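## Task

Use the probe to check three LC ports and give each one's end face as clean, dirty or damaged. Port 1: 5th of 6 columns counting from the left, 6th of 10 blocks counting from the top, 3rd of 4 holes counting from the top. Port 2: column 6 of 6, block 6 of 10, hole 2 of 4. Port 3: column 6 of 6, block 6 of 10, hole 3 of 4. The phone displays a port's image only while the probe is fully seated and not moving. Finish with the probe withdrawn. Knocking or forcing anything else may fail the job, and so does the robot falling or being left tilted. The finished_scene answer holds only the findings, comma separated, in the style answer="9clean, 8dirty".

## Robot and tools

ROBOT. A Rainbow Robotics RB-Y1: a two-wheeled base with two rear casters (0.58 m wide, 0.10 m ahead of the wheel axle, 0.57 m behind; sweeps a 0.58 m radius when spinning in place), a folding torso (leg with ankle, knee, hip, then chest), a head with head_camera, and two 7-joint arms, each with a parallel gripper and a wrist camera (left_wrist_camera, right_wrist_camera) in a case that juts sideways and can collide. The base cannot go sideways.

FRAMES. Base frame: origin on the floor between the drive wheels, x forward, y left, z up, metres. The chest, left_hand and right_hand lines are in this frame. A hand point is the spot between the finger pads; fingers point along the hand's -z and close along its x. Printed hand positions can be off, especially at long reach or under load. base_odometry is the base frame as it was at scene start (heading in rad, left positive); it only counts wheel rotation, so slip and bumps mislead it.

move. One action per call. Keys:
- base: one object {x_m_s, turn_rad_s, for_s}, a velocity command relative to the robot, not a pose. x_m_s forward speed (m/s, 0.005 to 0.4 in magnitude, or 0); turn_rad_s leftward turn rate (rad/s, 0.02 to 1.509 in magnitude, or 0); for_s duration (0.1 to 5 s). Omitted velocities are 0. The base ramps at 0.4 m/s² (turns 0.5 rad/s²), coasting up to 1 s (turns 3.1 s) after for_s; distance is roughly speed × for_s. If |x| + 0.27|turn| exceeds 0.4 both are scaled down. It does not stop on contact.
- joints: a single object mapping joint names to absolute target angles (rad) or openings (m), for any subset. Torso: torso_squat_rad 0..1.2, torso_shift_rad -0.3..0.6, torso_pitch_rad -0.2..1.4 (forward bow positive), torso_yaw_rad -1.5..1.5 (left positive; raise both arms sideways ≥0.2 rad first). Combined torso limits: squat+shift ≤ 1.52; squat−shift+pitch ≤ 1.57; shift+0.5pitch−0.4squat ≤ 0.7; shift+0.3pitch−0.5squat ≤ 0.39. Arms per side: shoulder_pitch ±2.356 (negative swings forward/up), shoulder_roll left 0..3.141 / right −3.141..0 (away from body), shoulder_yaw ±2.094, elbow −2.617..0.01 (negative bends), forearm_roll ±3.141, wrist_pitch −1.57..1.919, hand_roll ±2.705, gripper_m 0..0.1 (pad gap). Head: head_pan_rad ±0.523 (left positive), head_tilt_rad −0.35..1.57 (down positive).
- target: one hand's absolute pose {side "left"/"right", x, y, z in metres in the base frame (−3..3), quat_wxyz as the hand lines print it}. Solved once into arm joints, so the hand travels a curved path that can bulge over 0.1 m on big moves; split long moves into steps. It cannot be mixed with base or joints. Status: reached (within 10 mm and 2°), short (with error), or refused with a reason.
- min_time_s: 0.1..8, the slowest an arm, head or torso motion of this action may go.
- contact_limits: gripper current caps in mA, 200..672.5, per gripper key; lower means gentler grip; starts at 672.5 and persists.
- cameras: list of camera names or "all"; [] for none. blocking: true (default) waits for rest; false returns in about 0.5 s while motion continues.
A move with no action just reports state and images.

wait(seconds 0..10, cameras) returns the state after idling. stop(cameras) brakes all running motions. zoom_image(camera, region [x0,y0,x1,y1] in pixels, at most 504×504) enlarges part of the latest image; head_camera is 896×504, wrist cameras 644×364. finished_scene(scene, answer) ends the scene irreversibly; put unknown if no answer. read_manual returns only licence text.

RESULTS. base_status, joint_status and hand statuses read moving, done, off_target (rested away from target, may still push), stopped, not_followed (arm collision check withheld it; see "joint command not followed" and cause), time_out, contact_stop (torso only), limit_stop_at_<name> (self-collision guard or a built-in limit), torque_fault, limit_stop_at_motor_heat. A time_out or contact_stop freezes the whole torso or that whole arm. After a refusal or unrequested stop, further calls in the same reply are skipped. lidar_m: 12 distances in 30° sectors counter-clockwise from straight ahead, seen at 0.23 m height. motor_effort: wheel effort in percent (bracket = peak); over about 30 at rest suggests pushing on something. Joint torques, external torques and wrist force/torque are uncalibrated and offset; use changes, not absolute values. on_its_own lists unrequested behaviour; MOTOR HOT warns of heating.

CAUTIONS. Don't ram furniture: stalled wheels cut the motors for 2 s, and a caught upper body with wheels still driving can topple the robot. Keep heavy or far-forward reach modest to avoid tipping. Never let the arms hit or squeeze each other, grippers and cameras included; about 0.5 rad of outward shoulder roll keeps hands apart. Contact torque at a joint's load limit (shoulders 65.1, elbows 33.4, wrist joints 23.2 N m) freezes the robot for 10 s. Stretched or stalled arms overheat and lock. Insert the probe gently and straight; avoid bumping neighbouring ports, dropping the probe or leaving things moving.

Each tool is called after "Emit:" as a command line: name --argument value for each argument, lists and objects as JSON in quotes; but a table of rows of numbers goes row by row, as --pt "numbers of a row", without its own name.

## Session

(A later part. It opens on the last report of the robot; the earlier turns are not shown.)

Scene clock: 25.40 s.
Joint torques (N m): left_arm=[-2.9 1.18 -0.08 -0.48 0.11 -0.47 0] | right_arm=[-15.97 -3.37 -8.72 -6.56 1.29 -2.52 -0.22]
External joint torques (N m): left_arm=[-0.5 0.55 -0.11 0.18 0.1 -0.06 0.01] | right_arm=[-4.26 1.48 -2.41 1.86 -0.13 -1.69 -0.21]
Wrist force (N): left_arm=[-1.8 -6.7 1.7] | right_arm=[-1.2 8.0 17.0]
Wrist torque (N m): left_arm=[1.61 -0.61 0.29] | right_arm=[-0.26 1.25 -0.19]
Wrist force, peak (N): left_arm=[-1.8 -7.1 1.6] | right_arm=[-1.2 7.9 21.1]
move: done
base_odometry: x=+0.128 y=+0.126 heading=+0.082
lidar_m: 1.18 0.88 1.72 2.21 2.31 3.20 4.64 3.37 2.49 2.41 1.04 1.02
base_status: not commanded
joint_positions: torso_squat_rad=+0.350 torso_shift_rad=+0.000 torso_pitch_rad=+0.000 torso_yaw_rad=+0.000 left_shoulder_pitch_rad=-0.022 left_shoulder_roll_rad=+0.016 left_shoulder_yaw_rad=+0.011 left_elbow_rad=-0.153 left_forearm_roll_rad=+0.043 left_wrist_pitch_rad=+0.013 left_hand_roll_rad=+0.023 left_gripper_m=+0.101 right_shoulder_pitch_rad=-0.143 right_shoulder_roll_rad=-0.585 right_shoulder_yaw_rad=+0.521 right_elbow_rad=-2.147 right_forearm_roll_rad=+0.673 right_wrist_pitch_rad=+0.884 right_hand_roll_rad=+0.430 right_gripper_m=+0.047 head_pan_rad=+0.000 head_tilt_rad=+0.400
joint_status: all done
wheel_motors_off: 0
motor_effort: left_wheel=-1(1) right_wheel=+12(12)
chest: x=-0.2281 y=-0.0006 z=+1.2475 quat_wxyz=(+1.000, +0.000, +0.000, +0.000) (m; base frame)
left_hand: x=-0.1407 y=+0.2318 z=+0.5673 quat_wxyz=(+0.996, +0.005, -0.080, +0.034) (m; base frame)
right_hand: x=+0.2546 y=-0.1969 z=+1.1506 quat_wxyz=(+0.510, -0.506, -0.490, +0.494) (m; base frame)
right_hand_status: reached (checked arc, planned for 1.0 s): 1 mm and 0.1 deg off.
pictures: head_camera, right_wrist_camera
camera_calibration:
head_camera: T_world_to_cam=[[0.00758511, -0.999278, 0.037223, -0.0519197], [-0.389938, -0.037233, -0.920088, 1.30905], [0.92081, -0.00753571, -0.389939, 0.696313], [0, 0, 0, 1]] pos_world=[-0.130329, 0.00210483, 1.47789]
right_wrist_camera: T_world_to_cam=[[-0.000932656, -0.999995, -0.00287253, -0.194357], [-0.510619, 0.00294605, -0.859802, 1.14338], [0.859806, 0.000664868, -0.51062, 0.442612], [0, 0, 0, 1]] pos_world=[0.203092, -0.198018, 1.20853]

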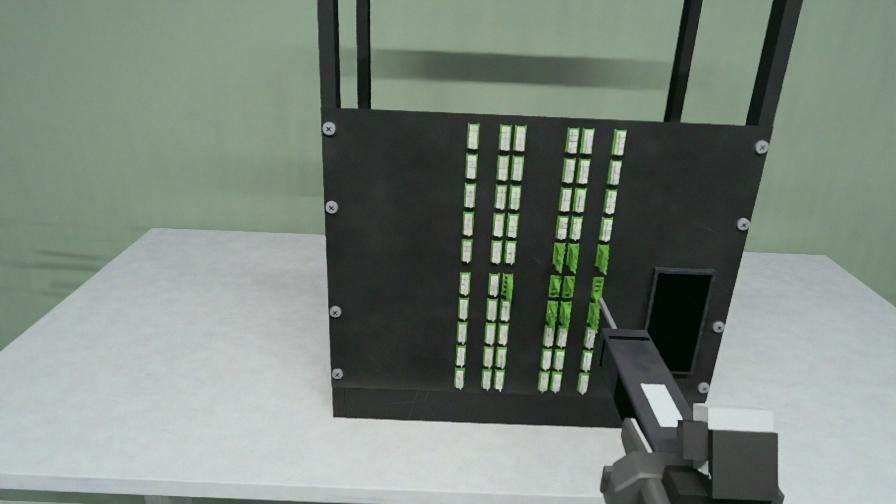

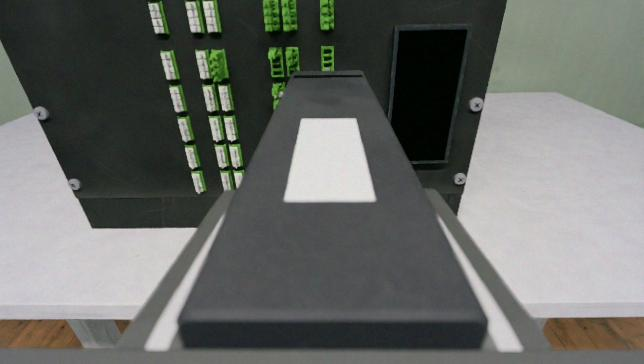

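Emit:
move --target '{"side":"right","x":0.235,"y":-0.1967,"z":1.151,"quat_wxyz":[0.5094,-0.5064,-0.4906,0.4936]}' --min_time_s 1 --cameras '[]'

Emit:
move --target '{"side":"right","x":0.235,"y":-0.196,"z":1.151,"quat_wxyz":[0.5079,-0.5079,-0.4921,0.4921]}' --min_time_s 1 --cameras '["right_wrist_camera"]'

Emit:
zoom_image --camera "right_wrist_camera" --region '[310, 40, 340, 70]'

Emit:
move --target '{"side":"right","x":0.250,"y":-0.196,"z":1.151,"quat_wxyz":[0.5079,-0.5079,-0.4921,0.4921]}' --min_time_s 1 --cameras '["right_wrist_camera","head_camera"]'

Emit:
zoom_image --camera "right_wrist_camera" --region '[310, 45, 345, 80]'

Emit:
zoom_image --camera "head_camera" --region '[560, 250, 640, 330]'

Scene clock: 28.80 s.
Joint torques (N m): left_arm=[-2.24 0.6 -0.49 -0.67 -0.15 -0.58 -0.13] | right_arm=[-10.8 -6.88 -6.42 -9.29 2.19 -0.64 0.25]
External joint torques (N m): left_arm=[0.15 -0.03 -0.52 -0.01 -0.15 -0.16 -0.12] | right_arm=[-0.22 -2.19 -0.42 -0.77 0.75 0.19 0.26]
Wrist force (N): left_arm=[-2.1 -6.6 1.8] | right_arm=[2.1 7.6 1.8]
Wrist torque (N m): left_arm=[1.60 -0.63 0.27] | right_arm=[-0.21 0.40 -0.21]
Wrist force, peak (N): left_arm=[-1.7 -7.0 1.8] | right_arm=[-1.5 8.2 18.9]
move: done
base_odometry: x=+0.128 y=+0.126 heading=+0.082
lidar_m: 1.18 0.89 1.73 2.20 2.30 3.19 4.64 3.38 2.49 2.41 1.04 1.03
base_status: not commanded
joint_positions: torso_squat_rad=+0.350 torso_shift_rad=+0.000 torso_pitch_rad=+0.000 torso_yaw_rad=+0.000 left_shoulder_pitch_rad=-0.022 left_shoulder_roll_rad=+0.016 left_shoulder_yaw_rad=+0.011 left_elbow_rad=-0.153 left_forearm_roll_rad=+0.043 left_wrist_pitch_rad=+0.013 left_hand_roll_rad=+0.023 left_gripper_m=+0.101 right_shoulder_pitch_rad=-0.085 right_shoulder_roll_rad=-0.595 right_shoulder_yaw_rad=+0.531 right_elbow_rad=-2.219 right_forearm_roll_rad=+0.700 right_wrist_pitch_rad=+0.903 right_hand_roll_rad=+0.434 right_gripper_m=+0.047 head_pan_rad=+0.000 head_tilt_rad=+0.400
joint_status: all done
wheel_motors_off: 0
motor_effort: left_wheel=+0(1) right_wheel=+11(13)
chest: x=-0.2281 y=-0.0006 z=+1.2475 quat_wxyz=(+1.000, +0.000, +0.000, +0.000) (m; base frame)
left_hand: x=-0.1407 y=+0.2318 z=+0.5673 quat_wxyz=(+0.996, +0.005, -0.080, +0.034) (m; base frame)
right_hand: x=+0.2351 y=-0.1967 z=+1.1508 quat_wxyz=(+0.510, -0.506, -0.490, +0.494) (m; base frame)
right_hand_status: reached (checked arc, planned for 1.0 s): 0 mm and 0.0 deg off.
pictures: none
No camera images: "cameras" was empty.

Scene clock: 30.13 s.
Joint torques (N m): left_arm=[-2.66 1.03 -0.13 -0.47 0.01 -0.54 0.17] | right_arm=[-10.34 -5.45 -6.73 -8.1 1.71 -0.78 -0.01]
External joint torques (N m): left_arm=[-0.26 0.4 -0.16 0.19 0 -0.12 0.18] | right_arm=[0.24 -0.77 -0.73 0.42 0.27 0.06 0]
Wrist force (N): left_arm=[-1.8 -6.8 1.6] | right_arm=[1.6 7.5 1.8]
Wrist torque (N m): left_arm=[1.62 -0.59 0.27] | right_arm=[-0.19 0.34 -0.23]
Wrist force, peak (N): left_arm=[-1.9 -6.9 1.7] | right_arm=[1.6 8.0 1.5]
move: done
base_odometry: x=+0.128 y=+0.126 heading=+0.082
lidar_m: 1.18 0.89 1.72 2.20 2.31 3.19 4.64 3.37 2.49 2.41 1.04 1.02
base_status: not commanded
joint_positions: torso_squat_rad=+0.350 torso_shift_rad=+0.000 torso_pitch_rad=+0.000 torso_yaw_rad=+0.000 left_shoulder_pitch_rad=-0.022 left_shoulder_roll_rad=+0.016 left_shoulder_yaw_rad=+0.011 left_elbow_rad=-0.153 left_forearm_roll_rad=+0.043 left_wrist_pitch_rad=+0.013 left_hand_roll_rad=+0.023 left_gripper_m=+0.101 right_shoulder_pitch_rad=-0.085 right_shoulder_roll_rad=-0.595 right_shoulder_yaw_rad=+0.531 right_elbow_rad=-2.219 right_forearm_roll_rad=+0.700 right_wrist_pitch_rad=+0.903 right_hand_roll_rad=+0.434 right_gripper_m=+0.047 head_pan_rad=+0.000 head_tilt_rad=+0.400
joint_status: all done
wheel_motors_off: 0
motor_effort: left_wheel=+0(1) right_wheel=+10(11)
chest: x=-0.2281 y=-0.0006 z=+1.2475 quat_wxyz=(+1.000, +0.000, +0.000, +0.000) (m; base frame)
left_hand: x=-0.1407 y=+0.2318 z=+0.5673 quat_wxyz=(+0.996, +0.005, -0.080, +0.034) (m; base frame)
right_hand: x=+0.2351 y=-0.1967 z=+1.1508 quat_wxyz=(+0.510, -0.506, -0.490, +0.494) (m; base frame)
right_hand_status: reached (checked arc, planned for 1.0 s): 1 mm and 0.4 deg off.
pictures: right_wrist_camera
camera_calibration:
right_wrist_camera: T_world_to_cam=[[-0.000767393, -0.999993, -0.00378035, -0.193106], [-0.510231, 0.00364279, -0.86003, 1.13385], [0.860037, 0.00126887, -0.51023, 0.459032], [0, 0, 0, 1]] pos_world=[0.183593, -0.197817, 1.20863]

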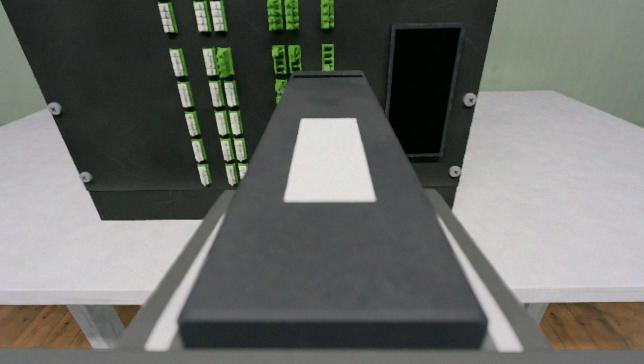

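Scaled by 16.800 from the camera's 644x364 image, which has a finer 1265x715 frame.

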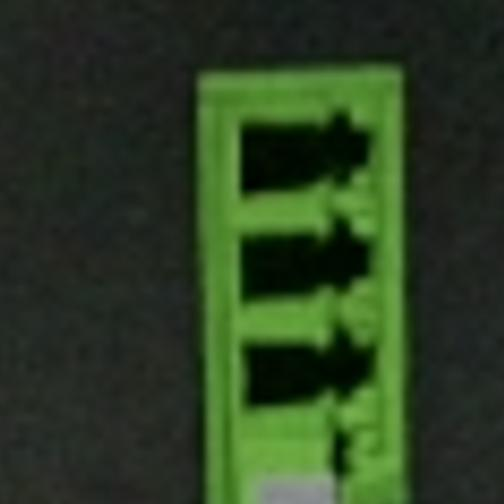

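Scene clock: 31.47 s.
Joint torques (N m): left_arm=[-1.9 0.97 -0.23 -0.68 -0.27 -0.71 0.04] | right_arm=[-12.77 -3.9 -8.18 -7.72 1.59 -1.51 -0.26]
External joint torques (N m): left_arm=[0.5 0.34 -0.26 -0.02 -0.28 -0.29 0.05] | right_arm=[-1.35 0.84 -1.98 0.76 0.18 -0.69 -0.25]
Wrist force (N): left_arm=[-1.8 -6.7 1.4] | right_arm=[1.6 7.9 1.4]
Wrist torque (N m): left_arm=[1.61 -0.61 0.28] | right_arm=[-0.27 0.33 -0.23]
Wrist force, peak (N): left_arm=[-1.7 -7.0 1.8] | right_arm=[1.9 8.4 1.6]
move: done
base_odometry: x=+0.128 y=+0.126 heading=+0.082
lidar_m: 1.19 0.90 1.73 2.20 2.31 3.19 4.64 3.38 2.50 2.41 1.04 1.02
base_status: not commanded
joint_positions: torso_squat_rad=+0.350 torso_shift_rad=+0.000 torso_pitch_rad=+0.000 torso_yaw_rad=+0.000 left_shoulder_pitch_rad=-0.022 left_shoulder_roll_rad=+0.016 left_shoulder_yaw_rad=+0.011 left_elbow_rad=-0.153 left_forearm_roll_rad=+0.043 left_wrist_pitch_rad=+0.013 left_hand_roll_rad=+0.023 left_gripper_m=+0.101 right_shoulder_pitch_rad=-0.127 right_shoulder_roll_rad=-0.583 right_shoulder_yaw_rad=+0.525 right_elbow_rad=-2.161 right_forearm_roll_rad=+0.692 right_wrist_pitch_rad=+0.883 right_hand_roll_rad=+0.425 right_gripper_m=+0.047 head_pan_rad=+0.000 head_tilt_rad=+0.400
joint_status: all done
wheel_motors_off: 0
motor_effort: left_wheel=-1(1) right_wheel=+10(11)
chest: x=-0.2281 y=-0.0006 z=+1.2475 quat_wxyz=(+1.000, +0.000, +0.000, +0.000) (m; base frame)
left_hand: x=-0.1407 y=+0.2318 z=+0.5673 quat_wxyz=(+0.996, +0.005, -0.080, +0.034) (m; base frame)
right_hand: x=+0.2499 y=-0.1961 z=+1.1507 quat_wxyz=(+0.508, -0.508, -0.492, +0.492) (m; base frame)
right_hand_status: reached (checked arc, planned for 1.0 s): 0 mm and 0.1 deg off.
pictures: head_camera, right_wrist_camera
camera_calibration:
head_camera: T_world_to_cam=[[0.00758511, -0.999278, 0.037223, -0.0519205], [-0.389938, -0.037233, -0.920088, 1.30909], [0.92081, -0.00753571, -0.389939, 0.69622], [0, 0, 0, 1]] pos_world=[-0.130229, 0.00210483, 1.47789]
right_wrist_camera: T_world_to_cam=[[-0.00055493, -0.999996, -0.00285434, -0.193559], [-0.505258, 0.00274358, -0.862964, 1.14324], [0.862968, 0.000963293, -0.505258, 0.439788], [0, 0, 0, 1]] pos_world=[0.198001, -0.197119, 1.20823]

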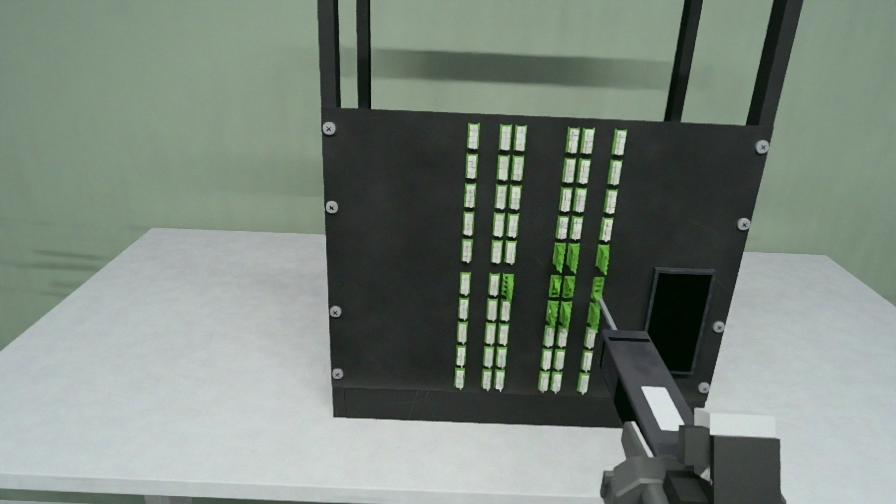

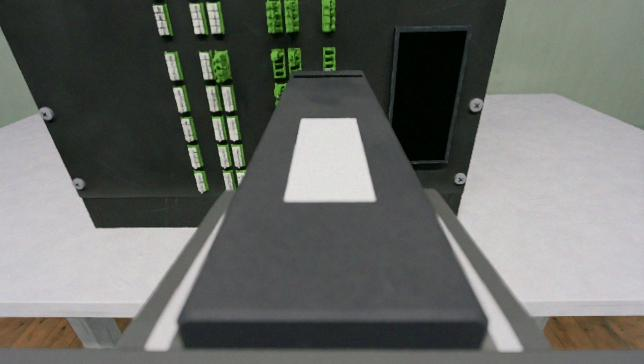

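Scaled by 14.400 from the camera's 644x364 image, which has a finer 1265x715 frame.

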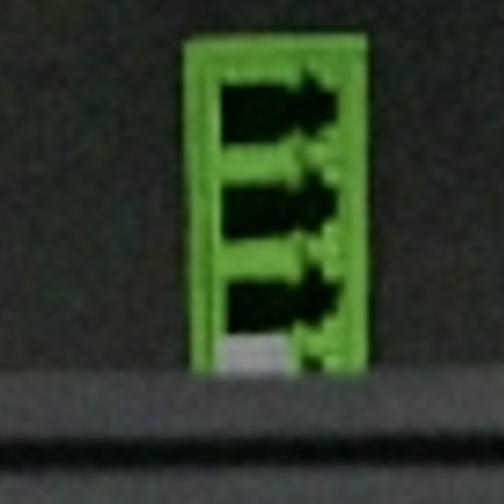

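Scaled by 6.300 from the camera's 896x504 image, which has a finer 1280x720 frame.

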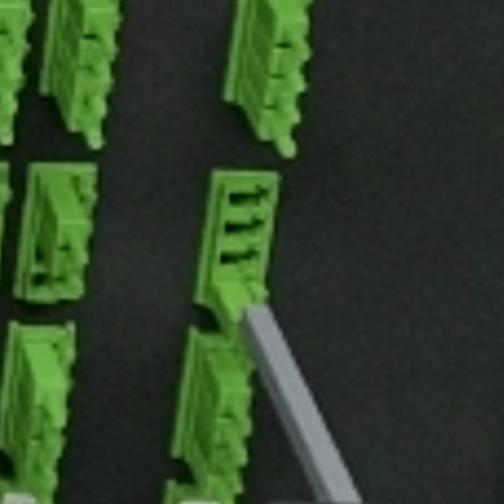

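Emit:
move --target '{"side":"right","x":0.258,"y":-0.1965,"z":1.1516,"quat_wxyz":[0.5079,-0.5079,-0.4921,0.4921]}' --min_time_s 1 --cameras '["right_wrist_camera","head_camera"]'

Emit:
zoom_image --camera "right_wrist_camera" --region '[310, 45, 345, 80]'

Emit:
zoom_image --camera "head_camera" --region '[570, 260, 630, 320]'

Scene clock: 33.30 s.
Joint torques (N m): left_arm=[-3.04 1.02 0.07 -0.4 0 -0.37 0.12] | right_arm=[-13.95 -3.91 -8.48 -7.43 1.82 -1.46 -0.26]
External joint torques (N m): left_arm=[-0.65 0.39 0.04 0.25 0 0.05 0.12] | right_arm=[-2.08 0.93 -2.16 0.99 0.41 -0.64 -0.26]
Wrist force (N): left_arm=[-1.7 -6.8 1.6] | right_arm=[2.1 8.2 1.4]
Wrist torque (N m): left_arm=[1.61 -0.58 0.27] | right_arm=[-0.30 0.43 -0.19]
Wrist force, peak (N): left_arm=[-1.9 -7.0 1.7] | right_arm=[2.1 8.3 1.2]
move: done
base_odometry: x=+0.128 y=+0.126 heading=+0.082
lidar_m: 1.18 0.90 1.72 2.21 2.30 3.20 4.64 3.37 2.49 2.41 1.04 1.03
base_status: not commanded
joint_positions: torso_squat_rad=+0.350 torso_shift_rad=+0.000 torso_pitch_rad=+0.000 torso_yaw_rad=+0.000 left_shoulder_pitch_rad=-0.022 left_shoulder_roll_rad=+0.016 left_shoulder_yaw_rad=+0.011 left_elbow_rad=-0.153 left_forearm_roll_rad=+0.043 left_wrist_pitch_rad=+0.013 left_hand_roll_rad=+0.023 left_gripper_m=+0.101 right_shoulder_pitch_rad=-0.150 right_shoulder_roll_rad=-0.581 right_shoulder_yaw_rad=+0.520 right_elbow_rad=-2.135 right_forearm_roll_rad=+0.679 right_wrist_pitch_rad=+0.876 right_hand_roll_rad=+0.423 right_gripper_m=+0.047 head_pan_rad=+0.000 head_tilt_rad=+0.400
joint_status: all done
wheel_motors_off: 0
motor_effort: left_wheel=-1(1) right_wheel=+11(11)
chest: x=-0.2281 y=-0.0006 z=+1.2475 quat_wxyz=(+1.000, +0.000, +0.000, +0.000) (m; base frame)
left_hand: x=-0.1407 y=+0.2318 z=+0.5673 quat_wxyz=(+0.996, +0.005, -0.080, +0.034) (m; base frame)
right_hand: x=+0.2576 y=-0.1966 z=+1.1514 quat_wxyz=(+0.508, -0.508, -0.492, +0.492) (m; base frame)
right_hand_status: reached (checked arc, planned for 1.0 s): 1 mm and 0.0 deg off.
pictures: head_camera, right_wrist_camera
camera_calibration:
head_camera: T_world_to_cam=[[0.00758511, -0.999278, 0.037223, -0.0519205], [-0.389938, -0.037233, -0.920088, 1.30909], [0.92081, -0.00753571, -0.389939, 0.69622], [0, 0, 0, 1]] pos_world=[-0.130229, 0.00210483, 1.47789]
right_wrist_camera: T_world_to_cam=[[-0.000653534, -0.999995, -0.00302665, -0.193924], [-0.505139, 0.00294224, -0.863033, 1.14792], [0.863038, 0.000964856, -0.505138, 0.433389], [0, 0, 0, 1]] pos_world=[0.205701, -0.197718, 1.20903]

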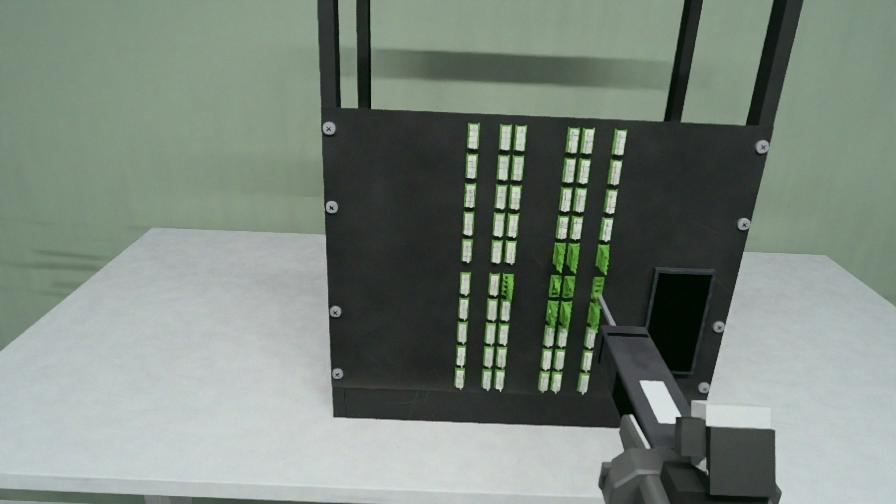

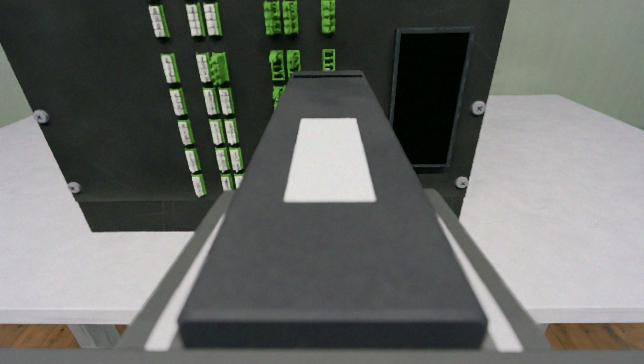

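Scaled by 14.400 from the camera's 644x364 image, which has a finer 1265x715 frame.

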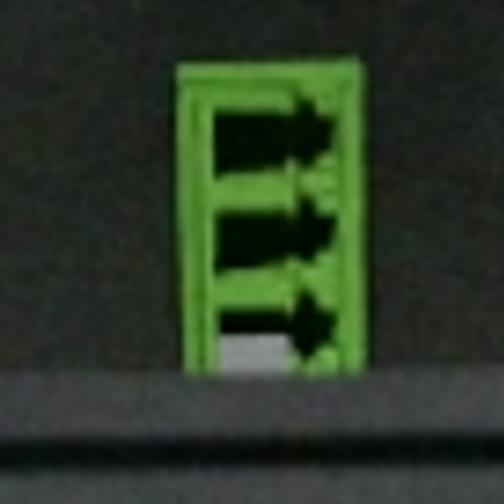

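Scaled by 8.400 from the camera's 896x504 image, which has a finer 1280x720 frame.

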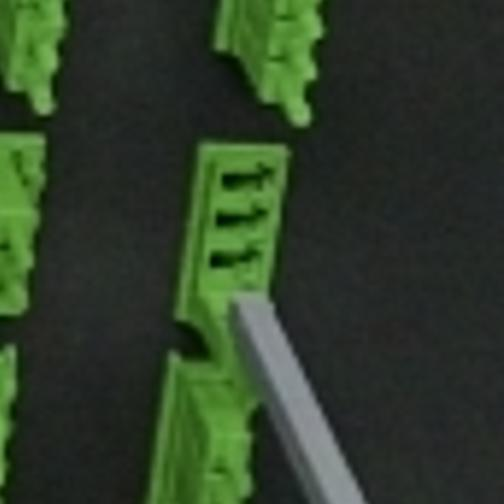

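Emit:
move --target '{"side":"right","x":0.2645,"y":-0.1965,"z":1.1516,"quat_wxyz":[0.5079,-0.5079,-0.4921,0.4921]}' --min_time_s 0.8 --cameras '["right_wrist_camera"]'

Emit:
zoom_image --camera "right_wrist_camera" --region '[310, 45, 345, 80]'

Emit:
move --target '{"side":"right","x":0.2675,"y":-0.1965,"z":1.1516,"quat_wxyz":[0.5079,-0.5079,-0.4921,0.4921]}' --min_time_s 0.5 --cameras '["right_wrist_camera"]'

Emit:
zoom_image --camera "right_wrist_camera" --region '[310, 45, 345, 80]'

Scene clock: 34.93 s.
Joint torques (N m): left_arm=[-2.66 1.29 -0.02 -0.7 -0.07 -0.58 0] | right_arm=[-14.39 -3.83 -8.61 -7.6 1.61 -1.49 -0.35]
External joint torques (N m): left_arm=[-0.27 0.66 -0.05 -0.04 -0.07 -0.17 0.01] | right_arm=[-2.15 1.06 -2.19 0.79 0.21 -0.68 -0.35]
Wrist force (N): left_arm=[-1.8 -6.8 1.4] | right_arm=[1.6 7.9 1.2]
Wrist torque (N m): left_arm=[1.63 -0.59 0.26] | right_arm=[-0.29 0.38 -0.21]
Wrist force, peak (N): left_arm=[-1.9 -7.0 1.7] | right_arm=[1.9 8.4 1.4]
move: done
base_odometry: x=+0.128 y=+0.126 heading=+0.082
lidar_m: 1.18 0.89 1.73 2.20 2.29 3.20 4.63 3.38 2.48 2.40 1.04 1.02
base_status: not commanded
joint_positions: torso_squat_rad=+0.350 torso_shift_rad=+0.000 torso_pitch_rad=+0.000 torso_yaw_rad=+0.000 left_shoulder_pitch_rad=-0.022 left_shoulder_roll_rad=+0.016 left_shoulder_yaw_rad=+0.011 left_elbow_rad=-0.153 left_forearm_roll_rad=+0.043 left_wrist_pitch_rad=+0.013 left_hand_roll_rad=+0.023 left_gripper_m=+0.101 right_shoulder_pitch_rad=-0.170 right_shoulder_roll_rad=-0.577 right_shoulder_yaw_rad=+0.517 right_elbow_rad=-2.109 right_forearm_roll_rad=+0.672 right_wrist_pitch_rad=+0.869 right_hand_roll_rad=+0.421 right_gripper_m=+0.047 head_pan_rad=+0.000 head_tilt_rad=+0.400
joint_status: all done
wheel_motors_off: 0
motor_effort: left_wheel=+0(1) right_wheel=+11(11)
chest: x=-0.2281 y=-0.0006 z=+1.2475 quat_wxyz=(+1.000, +0.000, +0.000, +0.000) (m; base frame)
left_hand: x=-0.1407 y=+0.2318 z=+0.5673 quat_wxyz=(+0.996, +0.005, -0.080, +0.034) (m; base frame)
right_hand: x=+0.2641 y=-0.1966 z=+1.1513 quat_wxyz=(+0.508, -0.508, -0.492, +0.492) (m; base frame)
right_hand_status: reached (checked arc, planned for 0.8 s): 0 mm and 0.1 deg off.
pictures: right_wrist_camera
camera_calibration:
right_wrist_camera: T_world_to_cam=[[-0.000604904, -0.999995, -0.00294091, -0.194034], [-0.505257, 0.00284355, -0.862964, 1.15109], [0.862968, 0.000963908, -0.505257, 0.427801], [0, 0, 0, 1]] pos_world=[0.212301, -0.197718, 1.20893]

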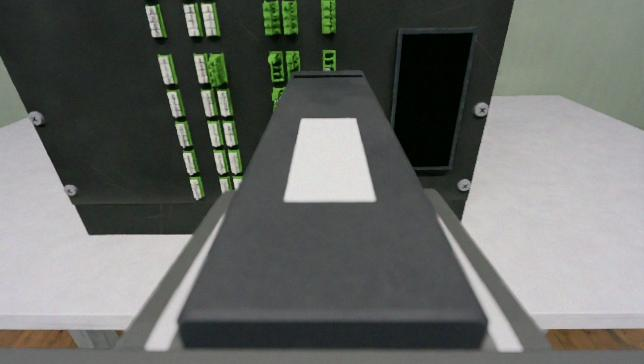

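Scaled by 14.400 from the camera's 644x364 image, which has a finer 1265x715 frame.

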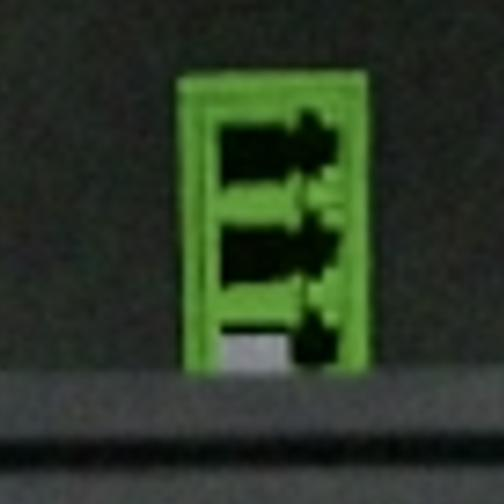

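Scene clock: 35.77 s.
Joint torques (N m): left_arm=[-2.85 0.9 0.01 -0.42 -0.22 -0.66 -0.16] | right_arm=[-13.93 -3.78 -8.46 -7.75 1.72 -1.37 -0.13]
External joint torques (N m): left_arm=[-0.46 0.27 -0.02 0.24 -0.22 -0.24 -0.15] | right_arm=[-1.5 1.14 -2 0.63 0.32 -0.56 -0.13]
Wrist force (N): left_arm=[-1.9 -6.9 1.4] | right_arm=[1.5 7.8 1.5]
Wrist torque (N m): left_arm=[1.64 -0.61 0.27] | right_arm=[-0.32 0.35 -0.22]
Wrist force, peak (N): left_arm=[-1.5 -7.0 1.7] | right_arm=[1.4 8.1 1.8]
move: done
base_odometry: x=+0.128 y=+0.126 heading=+0.082
lidar_m: 1.18 0.89 1.72 2.20 2.30 3.19 4.64 3.38 2.49 2.41 1.03 1.02
base_status: not commanded
joint_positions: torso_squat_rad=+0.350 torso_shift_rad=+0.000 torso_pitch_rad=+0.000 torso_yaw_rad=+0.000 left_shoulder_pitch_rad=-0.022 left_shoulder_roll_rad=+0.016 left_shoulder_yaw_rad=+0.011 left_elbow_rad=-0.153 left_forearm_roll_rad=+0.043 left_wrist_pitch_rad=+0.013 left_hand_roll_rad=+0.023 left_gripper_m=+0.101 right_shoulder_pitch_rad=-0.179 right_shoulder_roll_rad=-0.575 right_shoulder_yaw_rad=+0.516 right_elbow_rad=-2.097 right_forearm_roll_rad=+0.668 right_wrist_pitch_rad=+0.865 right_hand_roll_rad=+0.420 right_gripper_m=+0.047 head_pan_rad=+0.000 head_tilt_rad=+0.400
joint_status: all done
wheel_motors_off: 0
motor_effort: left_wheel=-1(1) right_wheel=+10(11)
chest: x=-0.2281 y=-0.0006 z=+1.2475 quat_wxyz=(+1.000, +0.000, +0.000, +0.000) (m; base frame)
left_hand: x=-0.1407 y=+0.2318 z=+0.5673 quat_wxyz=(+0.996, +0.005, -0.080, +0.034) (m; base frame)
right_hand: x=+0.2673 y=-0.1966 z=+1.1513 quat_wxyz=(+0.508, -0.508, -0.492, +0.492) (m; base frame)
right_hand_status: reached (checked arc, planned for 0.5 s): 0 mm and 0.1 deg off.
pictures: right_wrist_camera
camera_calibration:
right_wrist_camera: T_world_to_cam=[[-0.00055493, -0.999996, -0.00285434, -0.194148], [-0.505258, 0.00274358, -0.862964, 1.15255], [0.862968, 0.000963293, -0.505258, 0.425077], [0, 0, 0, 1]] pos_world=[0.215401, -0.197719, 1.20883]

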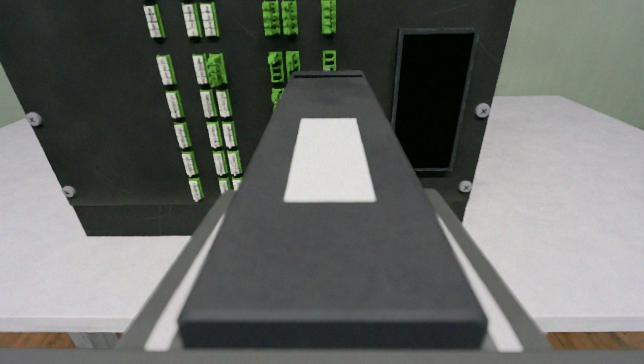

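Scaled by 14.400 from the camera's 644x364 image, which has a finer 1265x715 frame.

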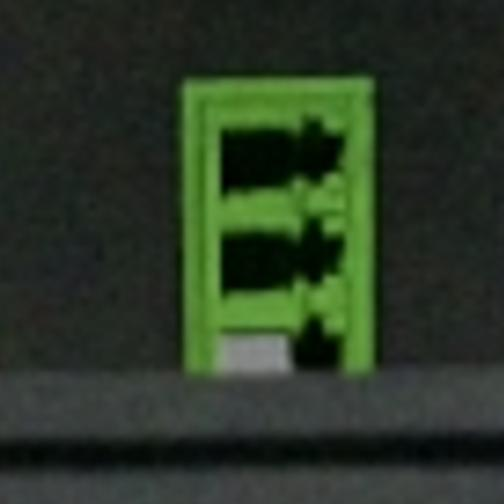

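Emit:
move --target '{"side":"right","x":0.270,"y":-0.1965,"z":1.1516,"quat_wxyz":[0.5079,-0.5079,-0.4921,0.4921]}' --min_time_s 0.5 --cameras '[]'

Emit:
move --target '{"side":"right","x":0.272,"y":-0.1965,"z":1.1516,"quat_wxyz":[0.5079,-0.5079,-0.4921,0.4921]}' --min_time_s 0.5 --cameras '["right_wrist_camera"]'

Emit:
zoom_image --camera "right_wrist_camera" --region '[310, 45, 345, 80]'

Scene clock: 36.87 s.
Joint torques (N m): left_arm=[-2.7 0.84 -0.18 -0.65 -0.11 -0.59 -0.05] | right_arm=[-14.24 -3.07 -8.58 -7.52 1.73 -1.35 -0.23]
External joint torques (N m): left_arm=[-0.31 0.21 -0.21 0.01 -0.12 -0.17 -0.04] | right_arm=[-1.67 1.86 -2.08 0.86 0.34 -0.55 -0.22]
Wrist force (N): left_arm=[-2.0 -6.7 1.6] | right_arm=[1.1 7.6 1.6]
Wrist torque (N m): left_arm=[1.60 -0.63 0.26] | right_arm=[-0.26 0.34 -0.21]
Wrist force, peak (N): left_arm=[-1.9 -7.0 1.5] | right_arm=[2.0 8.0 1.4]
move: done
base_odometry: x=+0.128 y=+0.126 heading=+0.082
lidar_m: 1.18 0.89 1.73 2.20 2.30 3.19 4.64 3.39 2.48 2.42 1.03 1.02
base_status: not commanded
joint_positions: torso_squat_rad=+0.350 torso_shift_rad=+0.000 torso_pitch_rad=+0.000 torso_yaw_rad=+0.000 left_shoulder_pitch_rad=-0.022 left_shoulder_roll_rad=+0.016 left_shoulder_yaw_rad=+0.011 left_elbow_rad=-0.153 left_forearm_roll_rad=+0.043 left_wrist_pitch_rad=+0.013 left_hand_roll_rad=+0.023 left_gripper_m=+0.101 right_shoulder_pitch_rad=-0.186 right_shoulder_roll_rad=-0.574 right_shoulder_yaw_rad=+0.515 right_elbow_rad=-2.087 right_forearm_roll_rad=+0.666 right_wrist_pitch_rad=+0.862 right_hand_roll_rad=+0.419 right_gripper_m=+0.047 head_pan_rad=+0.000 head_tilt_rad=+0.400
joint_status: all done
wheel_motors_off: 0
motor_effort: left_wheel=+0(1) right_wheel=+10(11)
chest: x=-0.2281 y=-0.0006 z=+1.2475 quat_wxyz=(+1.000, +0.000, +0.000, +0.000) (m; base frame)
left_hand: x=-0.1407 y=+0.2318 z=+0.5673 quat_wxyz=(+0.996, +0.005, -0.080, +0.034) (m; base frame)
right_hand: x=+0.2698 y=-0.1966 z=+1.1513 quat_wxyz=(+0.508, -0.508, -0.492, +0.492) (m; base frame)
right_hand_status: reached (checked arc, planned for 0.5 s): 0 mm and 0.1 deg off.
pictures: none
No camera images: "cameras" was empty.

Scene clock: 37.70 s.
Joint torques (N m): left_arm=[-3.05 1.39 0.65 -0.31 0.08 -0.6 0.09] | right_arm=[-14.95 -2.98 -7.75 -7.44 1.39 -1.68 -0.23]
External joint torques (N m): left_arm=[-0.66 0.76 0.62 0.35 0.07 -0.18 0.1] | right_arm=[-2.27 1.98 -1.23 0.92 -0.01 -0.87 -0.22]
Wrist force (N): left_arm=[-1.9 -6.9 1.5] | right_arm=[0.6 7.8 1.7]
Wrist torque (N m): left_arm=[1.64 -0.62 0.27] | right_arm=[-0.25 0.50 -0.23]
Wrist force, peak (N): left_arm=[-2.0 -7.0 1.5] | right_arm=[0.9 7.9 4.6]
move: done
base_odometry: x=+0.128 y=+0.126 heading=+0.082
lidar_m: 1.18 0.89 1.72 2.20 2.29 3.20 4.64 3.38 2.50 2.41 1.03 1.02
base_status: not commanded
joint_positions: torso_squat_rad=+0.350 torso_shift_rad=+0.000 torso_pitch_rad=+0.000 torso_yaw_rad=+0.000 left_shoulder_pitch_rad=-0.022 left_shoulder_roll_rad=+0.016 left_shoulder_yaw_rad=+0.011 left_elbow_rad=-0.153 left_forearm_roll_rad=+0.043 left_wrist_pitch_rad=+0.013 left_hand_roll_rad=+0.023 left_gripper_m=+0.101 right_shoulder_pitch_rad=-0.192 right_shoulder_roll_rad=-0.573 right_shoulder_yaw_rad=+0.514 right_elbow_rad=-2.079 right_forearm_roll_rad=+0.664 right_wrist_pitch_rad=+0.860 right_hand_roll_rad=+0.418 right_gripper_m=+0.047 head_pan_rad=+0.000 head_tilt_rad=+0.400
joint_status: all done
wheel_motors_off: 0
motor_effort: left_wheel=-1(1) right_wheel=+10(11)
chest: x=-0.2280 y=-0.0006 z=+1.2475 quat_wxyz=(+1.000, +0.000, +0.000, +0.000) (m; base frame)
left_hand: x=-0.1407 y=+0.2318 z=+0.5673 quat_wxyz=(+0.996, +0.005, -0.080, +0.034) (m; base frame)
right_hand: x=+0.2719 y=-0.1967 z=+1.1512 quat_wxyz=(+0.508, -0.508, -0.492, +0.492) (m; base frame)
right_hand_status: reached (checked arc, planned for 0.5 s): 0 mm and 0.1 deg off.
pictures: right_wrist_camera
camera_calibration:
right_wrist_camera: T_world_to_cam=[[-0.000728144, -0.999996, -0.00275436, -0.194228], [-0.505258, 0.00274483, -0.862964, 1.15488], [0.862968, 0.0007633, -0.505258, 0.421068], [0, 0, 0, 1]] pos_world=[0.22, -0.197719, 1.20883]

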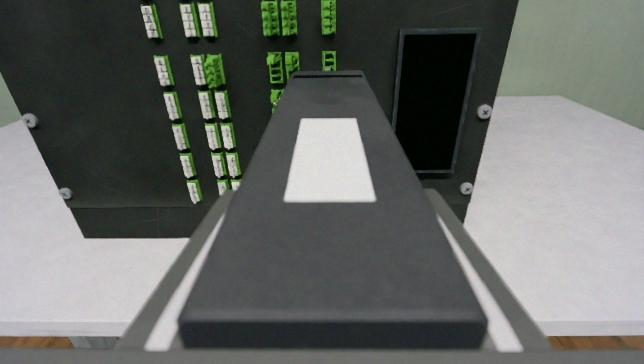

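Scaled by 14.400 from the camera's 644x364 image, which has a finer 1265x715 frame.

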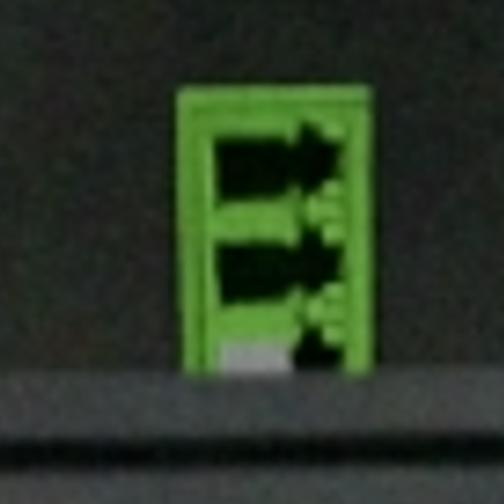

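Emit:
move --target '{"side":"right","x":0.274,"y":-0.1969,"z":1.1516,"quat_wxyz":[0.5079,-0.5079,-0.4921,0.4921]}' --min_time_s 0.5 --cameras '[]'

Emit:
move --target '{"side":"right","x":0.276,"y":-0.1969,"z":1.1516,"quat_wxyz":[0.5079,-0.5079,-0.4921,0.4921]}' --min_time_s 0.5 --cameras '[]'

Scene clock: 38.77 s.
Joint torques (N m): left_arm=[-2.09 1.25 0.06 -0.42 0.06 -0.32 -0.06] | right_arm=[-14.77 -3.56 -8.37 -7.7 1.51 -1.35 -0.27]
External joint torques (N m): left_arm=[0.3 0.62 0.03 0.24 0.05 0.1 -0.05] | right_arm=[-1.98 1.43 -1.81 0.66 0.12 -0.55 -0.26]
Wrist force (N): left_arm=[-1.7 -6.8 1.5] | right_arm=[1.5 8.0 1.7]
Wrist torque (N m): left_arm=[1.62 -0.61 0.27] | right_arm=[-0.29 0.36 -0.23]
Wrist force, peak (N): left_arm=[-1.9 -7.0 1.6] | right_arm=[1.0 8.1 1.9]
move: done
base_odometry: x=+0.128 y=+0.126 heading=+0.082
lidar_m: 1.18 0.89 1.71 2.20 2.30 3.18 4.64 3.37 2.49 2.41 1.04 1.01
base_status: not commanded
joint_positions: torso_squat_rad=+0.350 torso_shift_rad=+0.000 torso_pitch_rad=+0.000 torso_yaw_rad=+0.000 left_shoulder_pitch_rad=-0.022 left_shoulder_roll_rad=+0.016 left_shoulder_yaw_rad=+0.011 left_elbow_rad=-0.153 left_forearm_roll_rad=+0.043 left_wrist_pitch_rad=+0.013 left_hand_roll_rad=+0.023 left_gripper_m=+0.101 right_shoulder_pitch_rad=-0.198 right_shoulder_roll_rad=-0.573 right_shoulder_yaw_rad=+0.512 right_elbow_rad=-2.072 right_forearm_roll_rad=+0.661 right_wrist_pitch_rad=+0.857 right_hand_roll_rad=+0.416 right_gripper_m=+0.047 head_pan_rad=+0.000 head_tilt_rad=+0.400
joint_status: all done
wheel_motors_off: 0
motor_effort: left_wheel=-1(1) right_wheel=+11(11)
chest: x=-0.2280 y=-0.0006 z=+1.2475 quat_wxyz=(+1.000, +0.000, +0.000, +0.000) (m; base frame)
left_hand: x=-0.1407 y=+0.2318 z=+0.5673 quat_wxyz=(+0.996, +0.005, -0.080, +0.034) (m; base frame)
right_hand: x=+0.2738 y=-0.1970 z=+1.1512 quat_wxyz=(+0.508, -0.508, -0.492, +0.492) (m; base frame)
right_hand_status: reached (checked arc, planned for 0.5 s): 0 mm and 0.1 deg off.
pictures: none
No camera images: "cameras" was empty.

Scene clock: 39.60 s.
Joint torques (N m): left_arm=[-2.7 0.93 0.37 -0.21 0.24 -0.6 -0.15] | right_arm=[-14.97 -3.77 -8.36 -7.48 1.49 -1.43 -0.21]
External joint torques (N m): left_arm=[-0.3 0.3 0.34 0.45 0.23 -0.19 -0.14] | right_arm=[-2.07 1.24 -1.79 0.87 0.1 -0.63 -0.2]
Wrist force (N): left_arm=[-1.8 -6.6 1.6] | right_arm=[1.6 7.6 1.6]
Wrist torque (N m): left_arm=[1.59 -0.61 0.27] | right_arm=[-0.25 0.44 -0.25]
Wrist force, peak (N): left_arm=[-1.9 -6.9 1.6] | right_arm=[1.3 8.3 2.2]
move: done
base_odometry: x=+0.128 y=+0.126 heading=+0.082
lidar_m: 1.18 0.90 1.73 2.20 2.30 3.19 4.65 3.38 2.48 2.41 1.04 1.03
base_status: not commanded
joint_positions: torso_squat_rad=+0.350 torso_shift_rad=+0.000 torso_pitch_rad=+0.000 torso_yaw_rad=+0.000 left_shoulder_pitch_rad=-0.022 left_shoulder_roll_rad=+0.016 left_shoulder_yaw_rad=+0.011 left_elbow_rad=-0.153 left_forearm_roll_rad=+0.043 left_wrist_pitch_rad=+0.013 left_hand_roll_rad=+0.023 left_gripper_m=+0.101 right_shoulder_pitch_rad=-0.203 right_shoulder_roll_rad=-0.572 right_shoulder_yaw_rad=+0.512 right_elbow_rad=-2.064 right_forearm_roll_rad=+0.659 right_wrist_pitch_rad=+0.854 right_hand_roll_rad=+0.415 right_gripper_m=+0.047 head_pan_rad=+0.000 head_tilt_rad=+0.400
joint_status: all done
wheel_motors_off: 0
motor_effort: left_wheel=-1(1) right_wheel=+10(11)
chest: x=-0.2280 y=-0.0006 z=+1.2475 quat_wxyz=(+1.000, +0.000, +0.000, +0.000) (m; base frame)
left_hand: x=-0.1407 y=+0.2318 z=+0.5673 quat_wxyz=(+0.996, +0.005, -0.080, +0.034) (m; base frame)
right_hand: x=+0.2759 y=-0.1970 z=+1.1512 quat_wxyz=(+0.508, -0.508, -0.492, +0.492) (m; base frame)
right_hand_status: reached (checked arc, planned for 0.5 s): 0 mm and 0.1 deg off.
pictures: none
No camera images: "cameras" was empty.

Emit:
move --target '{"side":"right","x":0.279,"y":-0.1970,"z":1.1516,"quat_wxyz":[0.5079,-0.5079,-0.4921,0.4921]}' --min_time_s 0.5 --cameras '[]'

Emit:
move --target '{"side":"right","x":0.281,"y":-0.1970,"z":1.1516,"quat_wxyz":[0.5079,-0.5079,-0.4921,0.4921]}' --min_time_s 0.5 --cameras '["right_wrist_camera"]'

Scene clock: 40.77 s.
Joint torques (N m): left_arm=[-2.19 0.55 0.07 -0.68 -0.07 -0.55 -0.31] | right_arm=[-14.49 -3.67 -8.6 -7.17 1.45 -1.28 -0.13]
External joint torques (N m): left_arm=[0.21 -0.08 0.04 -0.02 -0.07 -0.13 -0.31] | right_arm=[-1.42 1.37 -1.99 1.17 0.07 -0.48 -0.12]
Wrist force (N): left_arm=[-1.8 -6.8 1.6] | right_arm=[1.9 7.3 1.5]
Wrist torque (N m): left_arm=[1.61 -0.60 0.27] | right_arm=[-0.22 0.45 -0.22]
Wrist force, peak (N): left_arm=[-1.6 -7.0 1.8] | right_arm=[0.6 8.2 2.3]
move: done
base_odometry: x=+0.128 y=+0.126 heading=+0.082
lidar_m: 1.18 0.89 1.72 2.20 2.29 3.19 4.64 3.36 2.47 2.41 1.03 1.03
base_status: not commanded
joint_positions: torso_squat_rad=+0.350 torso_shift_rad=+0.000 torso_pitch_rad=+0.000 torso_yaw_rad=+0.000 left_shoulder_pitch_rad=-0.022 left_shoulder_roll_rad=+0.016 left_shoulder_yaw_rad=+0.011 left_elbow_rad=-0.153 left_forearm_roll_rad=+0.043 left_wrist_pitch_rad=+0.013 left_hand_roll_rad=+0.023 left_gripper_m=+0.101 right_shoulder_pitch_rad=-0.212 right_shoulder_roll_rad=-0.570 right_shoulder_yaw_rad=+0.510 right_elbow_rad=-2.052 right_forearm_roll_rad=+0.656 right_wrist_pitch_rad=+0.851 right_hand_roll_rad=+0.414 right_gripper_m=+0.047 head_pan_rad=+0.000 head_tilt_rad=+0.400
joint_status: all done
wheel_motors_off: 0
motor_effort: left_wheel=-1(1) right_wheel=+10(11)
chest: x=-0.2281 y=-0.0006 z=+1.2475 quat_wxyz=(+1.000, +0.000, +0.000, +0.000) (m; base frame)
left_hand: x=-0.1407 y=+0.2318 z=+0.5673 quat_wxyz=(+0.996, +0.005, -0.080, +0.034) (m; base frame)
right_hand: x=+0.2788 y=-0.1971 z=+1.1513 quat_wxyz=(+0.508, -0.508, -0.492, +0.492) (m; base frame)
right_hand_status: reached (checked arc, planned for 0.5 s): 0 mm and 0.1 deg off.
pictures: none
No camera images: "cameras" was empty.

Scene clock: 41.60 s.
Joint torques (N m): left_arm=[-2.45 1.3 0.07 -0.15 -0.1 -0.61 0.03] | right_arm=[-14.56 -4.12 -8.65 -7.25 1.49 -1.38 -0.24]
External joint torques (N m): left_arm=[-0.05 0.67 0.04 0.51 -0.1 -0.2 0.04] | right_arm=[-1.37 0.93 -2.01 1.08 0.11 -0.59 -0.23]
Wrist force (N): left_arm=[-1.9 -7.0 1.7] | right_arm=[1.9 7.8 1.2]
Wrist torque (N m): left_arm=[1.65 -0.62 0.28] | right_arm=[-0.28 0.51 -0.20]
Wrist force, peak (N): left_arm=[-1.9 -7.0 1.7] | right_arm=[1.4 8.2 1.8]
move: done
base_odometry: x=+0.128 y=+0.126 heading=+0.082
lidar_m: 1.18 0.89 1.72 2.20 2.30 3.19 4.64 3.37 2.49 2.41 1.04 1.02
base_status: not commanded
joint_positions: torso_squat_rad=+0.350 torso_shift_rad=+0.000 torso_pitch_rad=+0.000 torso_yaw_rad=+0.000 left_shoulder_pitch_rad=-0.022 left_shoulder_roll_rad=+0.016 left_shoulder_yaw_rad=+0.011 left_elbow_rad=-0.153 left_forearm_roll_rad=+0.043 left_wrist_pitch_rad=+0.013 left_hand_roll_rad=+0.023 left_gripper_m=+0.101 right_shoulder_pitch_rad=-0.218 right_shoulder_roll_rad=-0.569 right_shoulder_yaw_rad=+0.509 right_elbow_rad=-2.044 right_forearm_roll_rad=+0.654 right_wrist_pitch_rad=+0.848 right_hand_roll_rad=+0.413 right_gripper_m=+0.047 head_pan_rad=+0.000 head_tilt_rad=+0.400
joint_status: all done
wheel_motors_off: 0
motor_effort: left_wheel=+0(1) right_wheel=+10(11)
chest: x=-0.2280 y=-0.0006 z=+1.2475 quat_wxyz=(+1.000, +0.000, +0.000, +0.000) (m; base frame)
left_hand: x=-0.1407 y=+0.2318 z=+0.5673 quat_wxyz=(+0.996, +0.005, -0.080, +0.034) (m; base frame)
right_hand: x=+0.2809 y=-0.1971 z=+1.1513 quat_wxyz=(+0.508, -0.508, -0.492, +0.492) (m; base frame)
right_hand_status: reached (checked arc, planned for 0.5 s): 0 mm and 0.1 deg off.
pictures: right_wrist_camera
camera_calibration:
right_wrist_camera: T_world_to_cam=[[-0.000640457, -0.999996, -0.00280438, -0.194681], [-0.505215, 0.00274373, -0.862989, 1.15944], [0.862993, 0.000864108, -0.505215, 0.413263], [0, 0, 0, 1]] pos_world=[0.229001, -0.198219, 1.20883]

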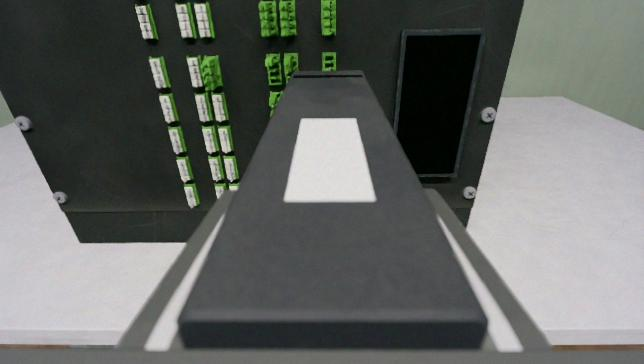

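Emit:
move --target '{"side":"right","x":0.2825,"y":-0.1973,"z":1.1516,"quat_wxyz":[0.5079,-0.5079,-0.4921,0.4921]}' --cameras '[]'

Emit:
move --target '{"side":"right","x":0.2836,"y":-0.1973,"z":1.1516,"quat_wxyz":[0.5079,-0.5079,-0.4921,0.4921]}' --cameras '[]'

Emit:
wait --seconds 0.3 --cameras '["right_wrist_camera"]'

Scene clock: 42.40 s.
Joint torques (N m): left_arm=[-2.51 0.9 -0.33 -0.25 -0.13 -0.7 -0.33] | right_arm=[-14.89 -4.09 -8.78 -7.65 1.64 -1.12 -0.12]
External joint torques (N m): left_arm=[-0.12 0.27 -0.36 0.41 -0.13 -0.28 -0.33] | right_arm=[-1.62 1 -2.12 0.67 0.26 -0.33 -0.11]
Wrist force (N): left_arm=[-1.8 -6.7 1.5] | right_arm=[1.5 7.8 1.5]
Wrist torque (N m): left_arm=[1.61 -0.60 0.28] | right_arm=[-0.29 0.25 -0.22]
Wrist force, peak (N): left_arm=[-1.9 -7.1 1.4] | right_arm=[2.1 8.4 1.2]
move: done
base_odometry: x=+0.128 y=+0.126 heading=+0.082
lidar_m: 1.18 0.89 1.72 2.20 2.29 3.19 4.63 3.37 2.50 2.41 1.04 1.03
base_status: not commanded
joint_positions: torso_squat_rad=+0.350 torso_shift_rad=+0.000 torso_pitch_rad=+0.000 torso_yaw_rad=+0.000 left_shoulder_pitch_rad=-0.022 left_shoulder_roll_rad=+0.016 left_shoulder_yaw_rad=+0.011 left_elbow_rad=-0.153 left_forearm_roll_rad=+0.043 left_wrist_pitch_rad=+0.013 left_hand_roll_rad=+0.023 left_gripper_m=+0.101 right_shoulder_pitch_rad=-0.222 right_shoulder_roll_rad=-0.569 right_shoulder_yaw_rad=+0.508 right_elbow_rad=-2.038 right_forearm_roll_rad=+0.653 right_wrist_pitch_rad=+0.846 right_hand_roll_rad=+0.412 right_gripper_m=+0.047 head_pan_rad=+0.000 head_tilt_rad=+0.400
joint_status: all done
wheel_motors_off: 0
motor_effort: left_wheel=-1(1) right_wheel=+10(10)
chest: x=-0.2280 y=-0.0006 z=+1.2475 quat_wxyz=(+1.000, +0.000, +0.000, +0.000) (m; base frame)
left_hand: x=-0.1407 y=+0.2318 z=+0.5673 quat_wxyz=(+0.996, +0.005, -0.080, +0.034) (m; base frame)
right_hand: x=+0.2824 y=-0.1974 z=+1.1513 quat_wxyz=(+0.508, -0.508, -0.492, +0.492) (m; base frame)
right_hand_status: reached (checked arc, planned for 0.1 s): 0 mm and 0.0 deg off.
pictures: none
No camera images: "cameras" was empty.

Scene clock: 42.93 s.
Joint torques (N m): left_arm=[-2.29 0.75 0.22 -0.65 -0.22 -0.68 -0.27] | right_arm=[-14.44 -3.79 -8.55 -7.73 1.69 -1.12 -0.14]
External joint torques (N m): left_arm=[0.1 0.12 0.19 0.01 -0.22 -0.26 -0.27] | right_arm=[-1.11 1.31 -1.88 0.59 0.31 -0.33 -0.13]
Wrist force (N): left_arm=[-1.7 -6.6 1.6] | right_arm=[1.5 6.9 1.8]
Wrist torque (N m): left_arm=[1.59 -0.59 0.27] | right_arm=[-0.34 0.35 -0.20]
Wrist force, peak (N): left_arm=[-2.0 -7.0 1.7] | right_arm=[1.4 7.9 2.2]
move: done
base_odometry: x=+0.128 y=+0.126 heading=+0.082
lidar_m: 1.19 0.89 1.72 2.19 2.30 3.19 4.64 3.38 2.49 2.40 1.04 1.01
base_status: not commanded
joint_positions: torso_squat_rad=+0.350 torso_shift_rad=+0.000 torso_pitch_rad=+0.000 torso_yaw_rad=+0.000 left_shoulder_pitch_rad=-0.022 left_shoulder_roll_rad=+0.016 left_shoulder_yaw_rad=+0.011 left_elbow_rad=-0.153 left_forearm_roll_rad=+0.043 left_wrist_pitch_rad=+0.013 left_hand_roll_rad=+0.023 left_gripper_m=+0.101 right_shoulder_pitch_rad=-0.225 right_shoulder_roll_rad=-0.568 right_shoulder_yaw_rad=+0.508 right_elbow_rad=-2.034 right_forearm_roll_rad=+0.652 right_wrist_pitch_rad=+0.844 right_hand_roll_rad=+0.411 right_gripper_m=+0.047 head_pan_rad=+0.000 head_tilt_rad=+0.400
joint_status: all done
wheel_motors_off: 0
motor_effort: left_wheel=-1(1) right_wheel=+10(10)
chest: x=-0.2280 y=-0.0006 z=+1.2475 quat_wxyz=(+1.000, +0.000, +0.000, +0.000) (m; base frame)
left_hand: x=-0.1407 y=+0.2318 z=+0.5673 quat_wxyz=(+0.996, +0.005, -0.080, +0.034) (m; base frame)
right_hand: x=+0.2835 y=-0.1974 z=+1.1513 quat_wxyz=(+0.508, -0.508, -0.492, +0.492) (m; base frame)
right_hand_status: reached (checked arc, planned for 0.1 s): 0 mm and 0.0 deg off.
pictures: none
No camera images: "cameras" was empty.

Scene clock: 43.23 s.
Joint torques (N m): left_arm=[-2.69 0.95 -0.04 -0.69 -0.09 -0.72 -0.07] | right_arm=[-14.89 -4.03 -8.04 -7.69 1.74 -0.91 -0.32]
External joint torques (N m): left_arm=[-0.3 0.32 -0.07 -0.03 -0.1 -0.31 -0.06] | right_arm=[-1.56 1.06 -1.36 0.62 0.37 -0.12 -0.32]
Wrist force (N): left_arm=[-1.9 -6.7 1.5] | right_arm=[1.9 7.6 1.5]
Wrist torque (N m): left_arm=[1.61 -0.62 0.29] | right_arm=[-0.38 0.35 -0.20]
Wrist force, peak (N): left_arm=[-1.8 -6.9 1.8] | right_arm=[2.0 7.7 1.9]
base_odometry: x=+0.128 y=+0.126 heading=+0.082
lidar_m: 1.17 0.89 1.73 2.20 2.31 3.20 4.64 3.38 2.49 2.40 1.04 1.01
base_status: not commanded
joint_positions: torso_squat_rad=+0.350 torso_shift_rad=+0.000 torso_pitch_rad=+0.000 torso_yaw_rad=+0.000 left_shoulder_pitch_rad=-0.022 left_shoulder_roll_rad=+0.016 left_shoulder_yaw_rad=+0.011 left_elbow_rad=-0.153 left_forearm_roll_rad=+0.043 left_wrist_pitch_rad=+0.013 left_hand_roll_rad=+0.023 left_gripper_m=+0.101 right_shoulder_pitch_rad=-0.225 right_shoulder_roll_rad=-0.568 right_shoulder_yaw_rad=+0.508 right_elbow_rad=-2.034 right_forearm_roll_rad=+0.652 right_wrist_pitch_rad=+0.844 right_hand_roll_rad=+0.411 right_gripper_m=+0.047 head_pan_rad=+0.000 head_tilt_rad=+0.400
joint_status: all done
wheel_motors_off: 0
motor_effort: left_wheel=-1(1) right_wheel=+10(10)
chest: x=-0.2280 y=-0.0006 z=+1.2475 quat_wxyz=(+1.000, +0.000, +0.000, +0.000) (m; base frame)
left_hand: x=-0.1407 y=+0.2318 z=+0.5673 quat_wxyz=(+0.996, +0.005, -0.080, +0.034) (m; base frame)
right_hand: x=+0.2835 y=-0.1974 z=+1.1513 quat_wxyz=(+0.508, -0.508, -0.492, +0.492) (m; base frame)
right_hand_status: reached (checked arc, planned for 0.1 s): 0 mm and 0.0 deg off.
wait: 0.30 s; at rest by 0.27 s
pictures: right_wrist_camera
camera_calibration:
right_wrist_camera: T_world_to_cam=[[-0.000554544, -0.999996, -0.00285465, -0.194838], [-0.505066, 0.00274387, -0.863077, 1.16092], [0.863081, 0.000963171, -0.505065, 0.410888], [0, 0, 0, 1]] pos_world=[0.231601, -0.198419, 1.20893]

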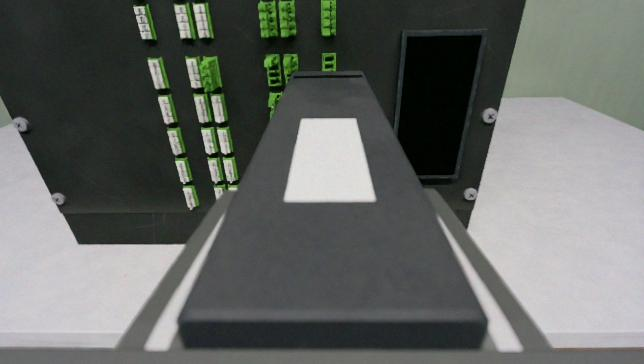

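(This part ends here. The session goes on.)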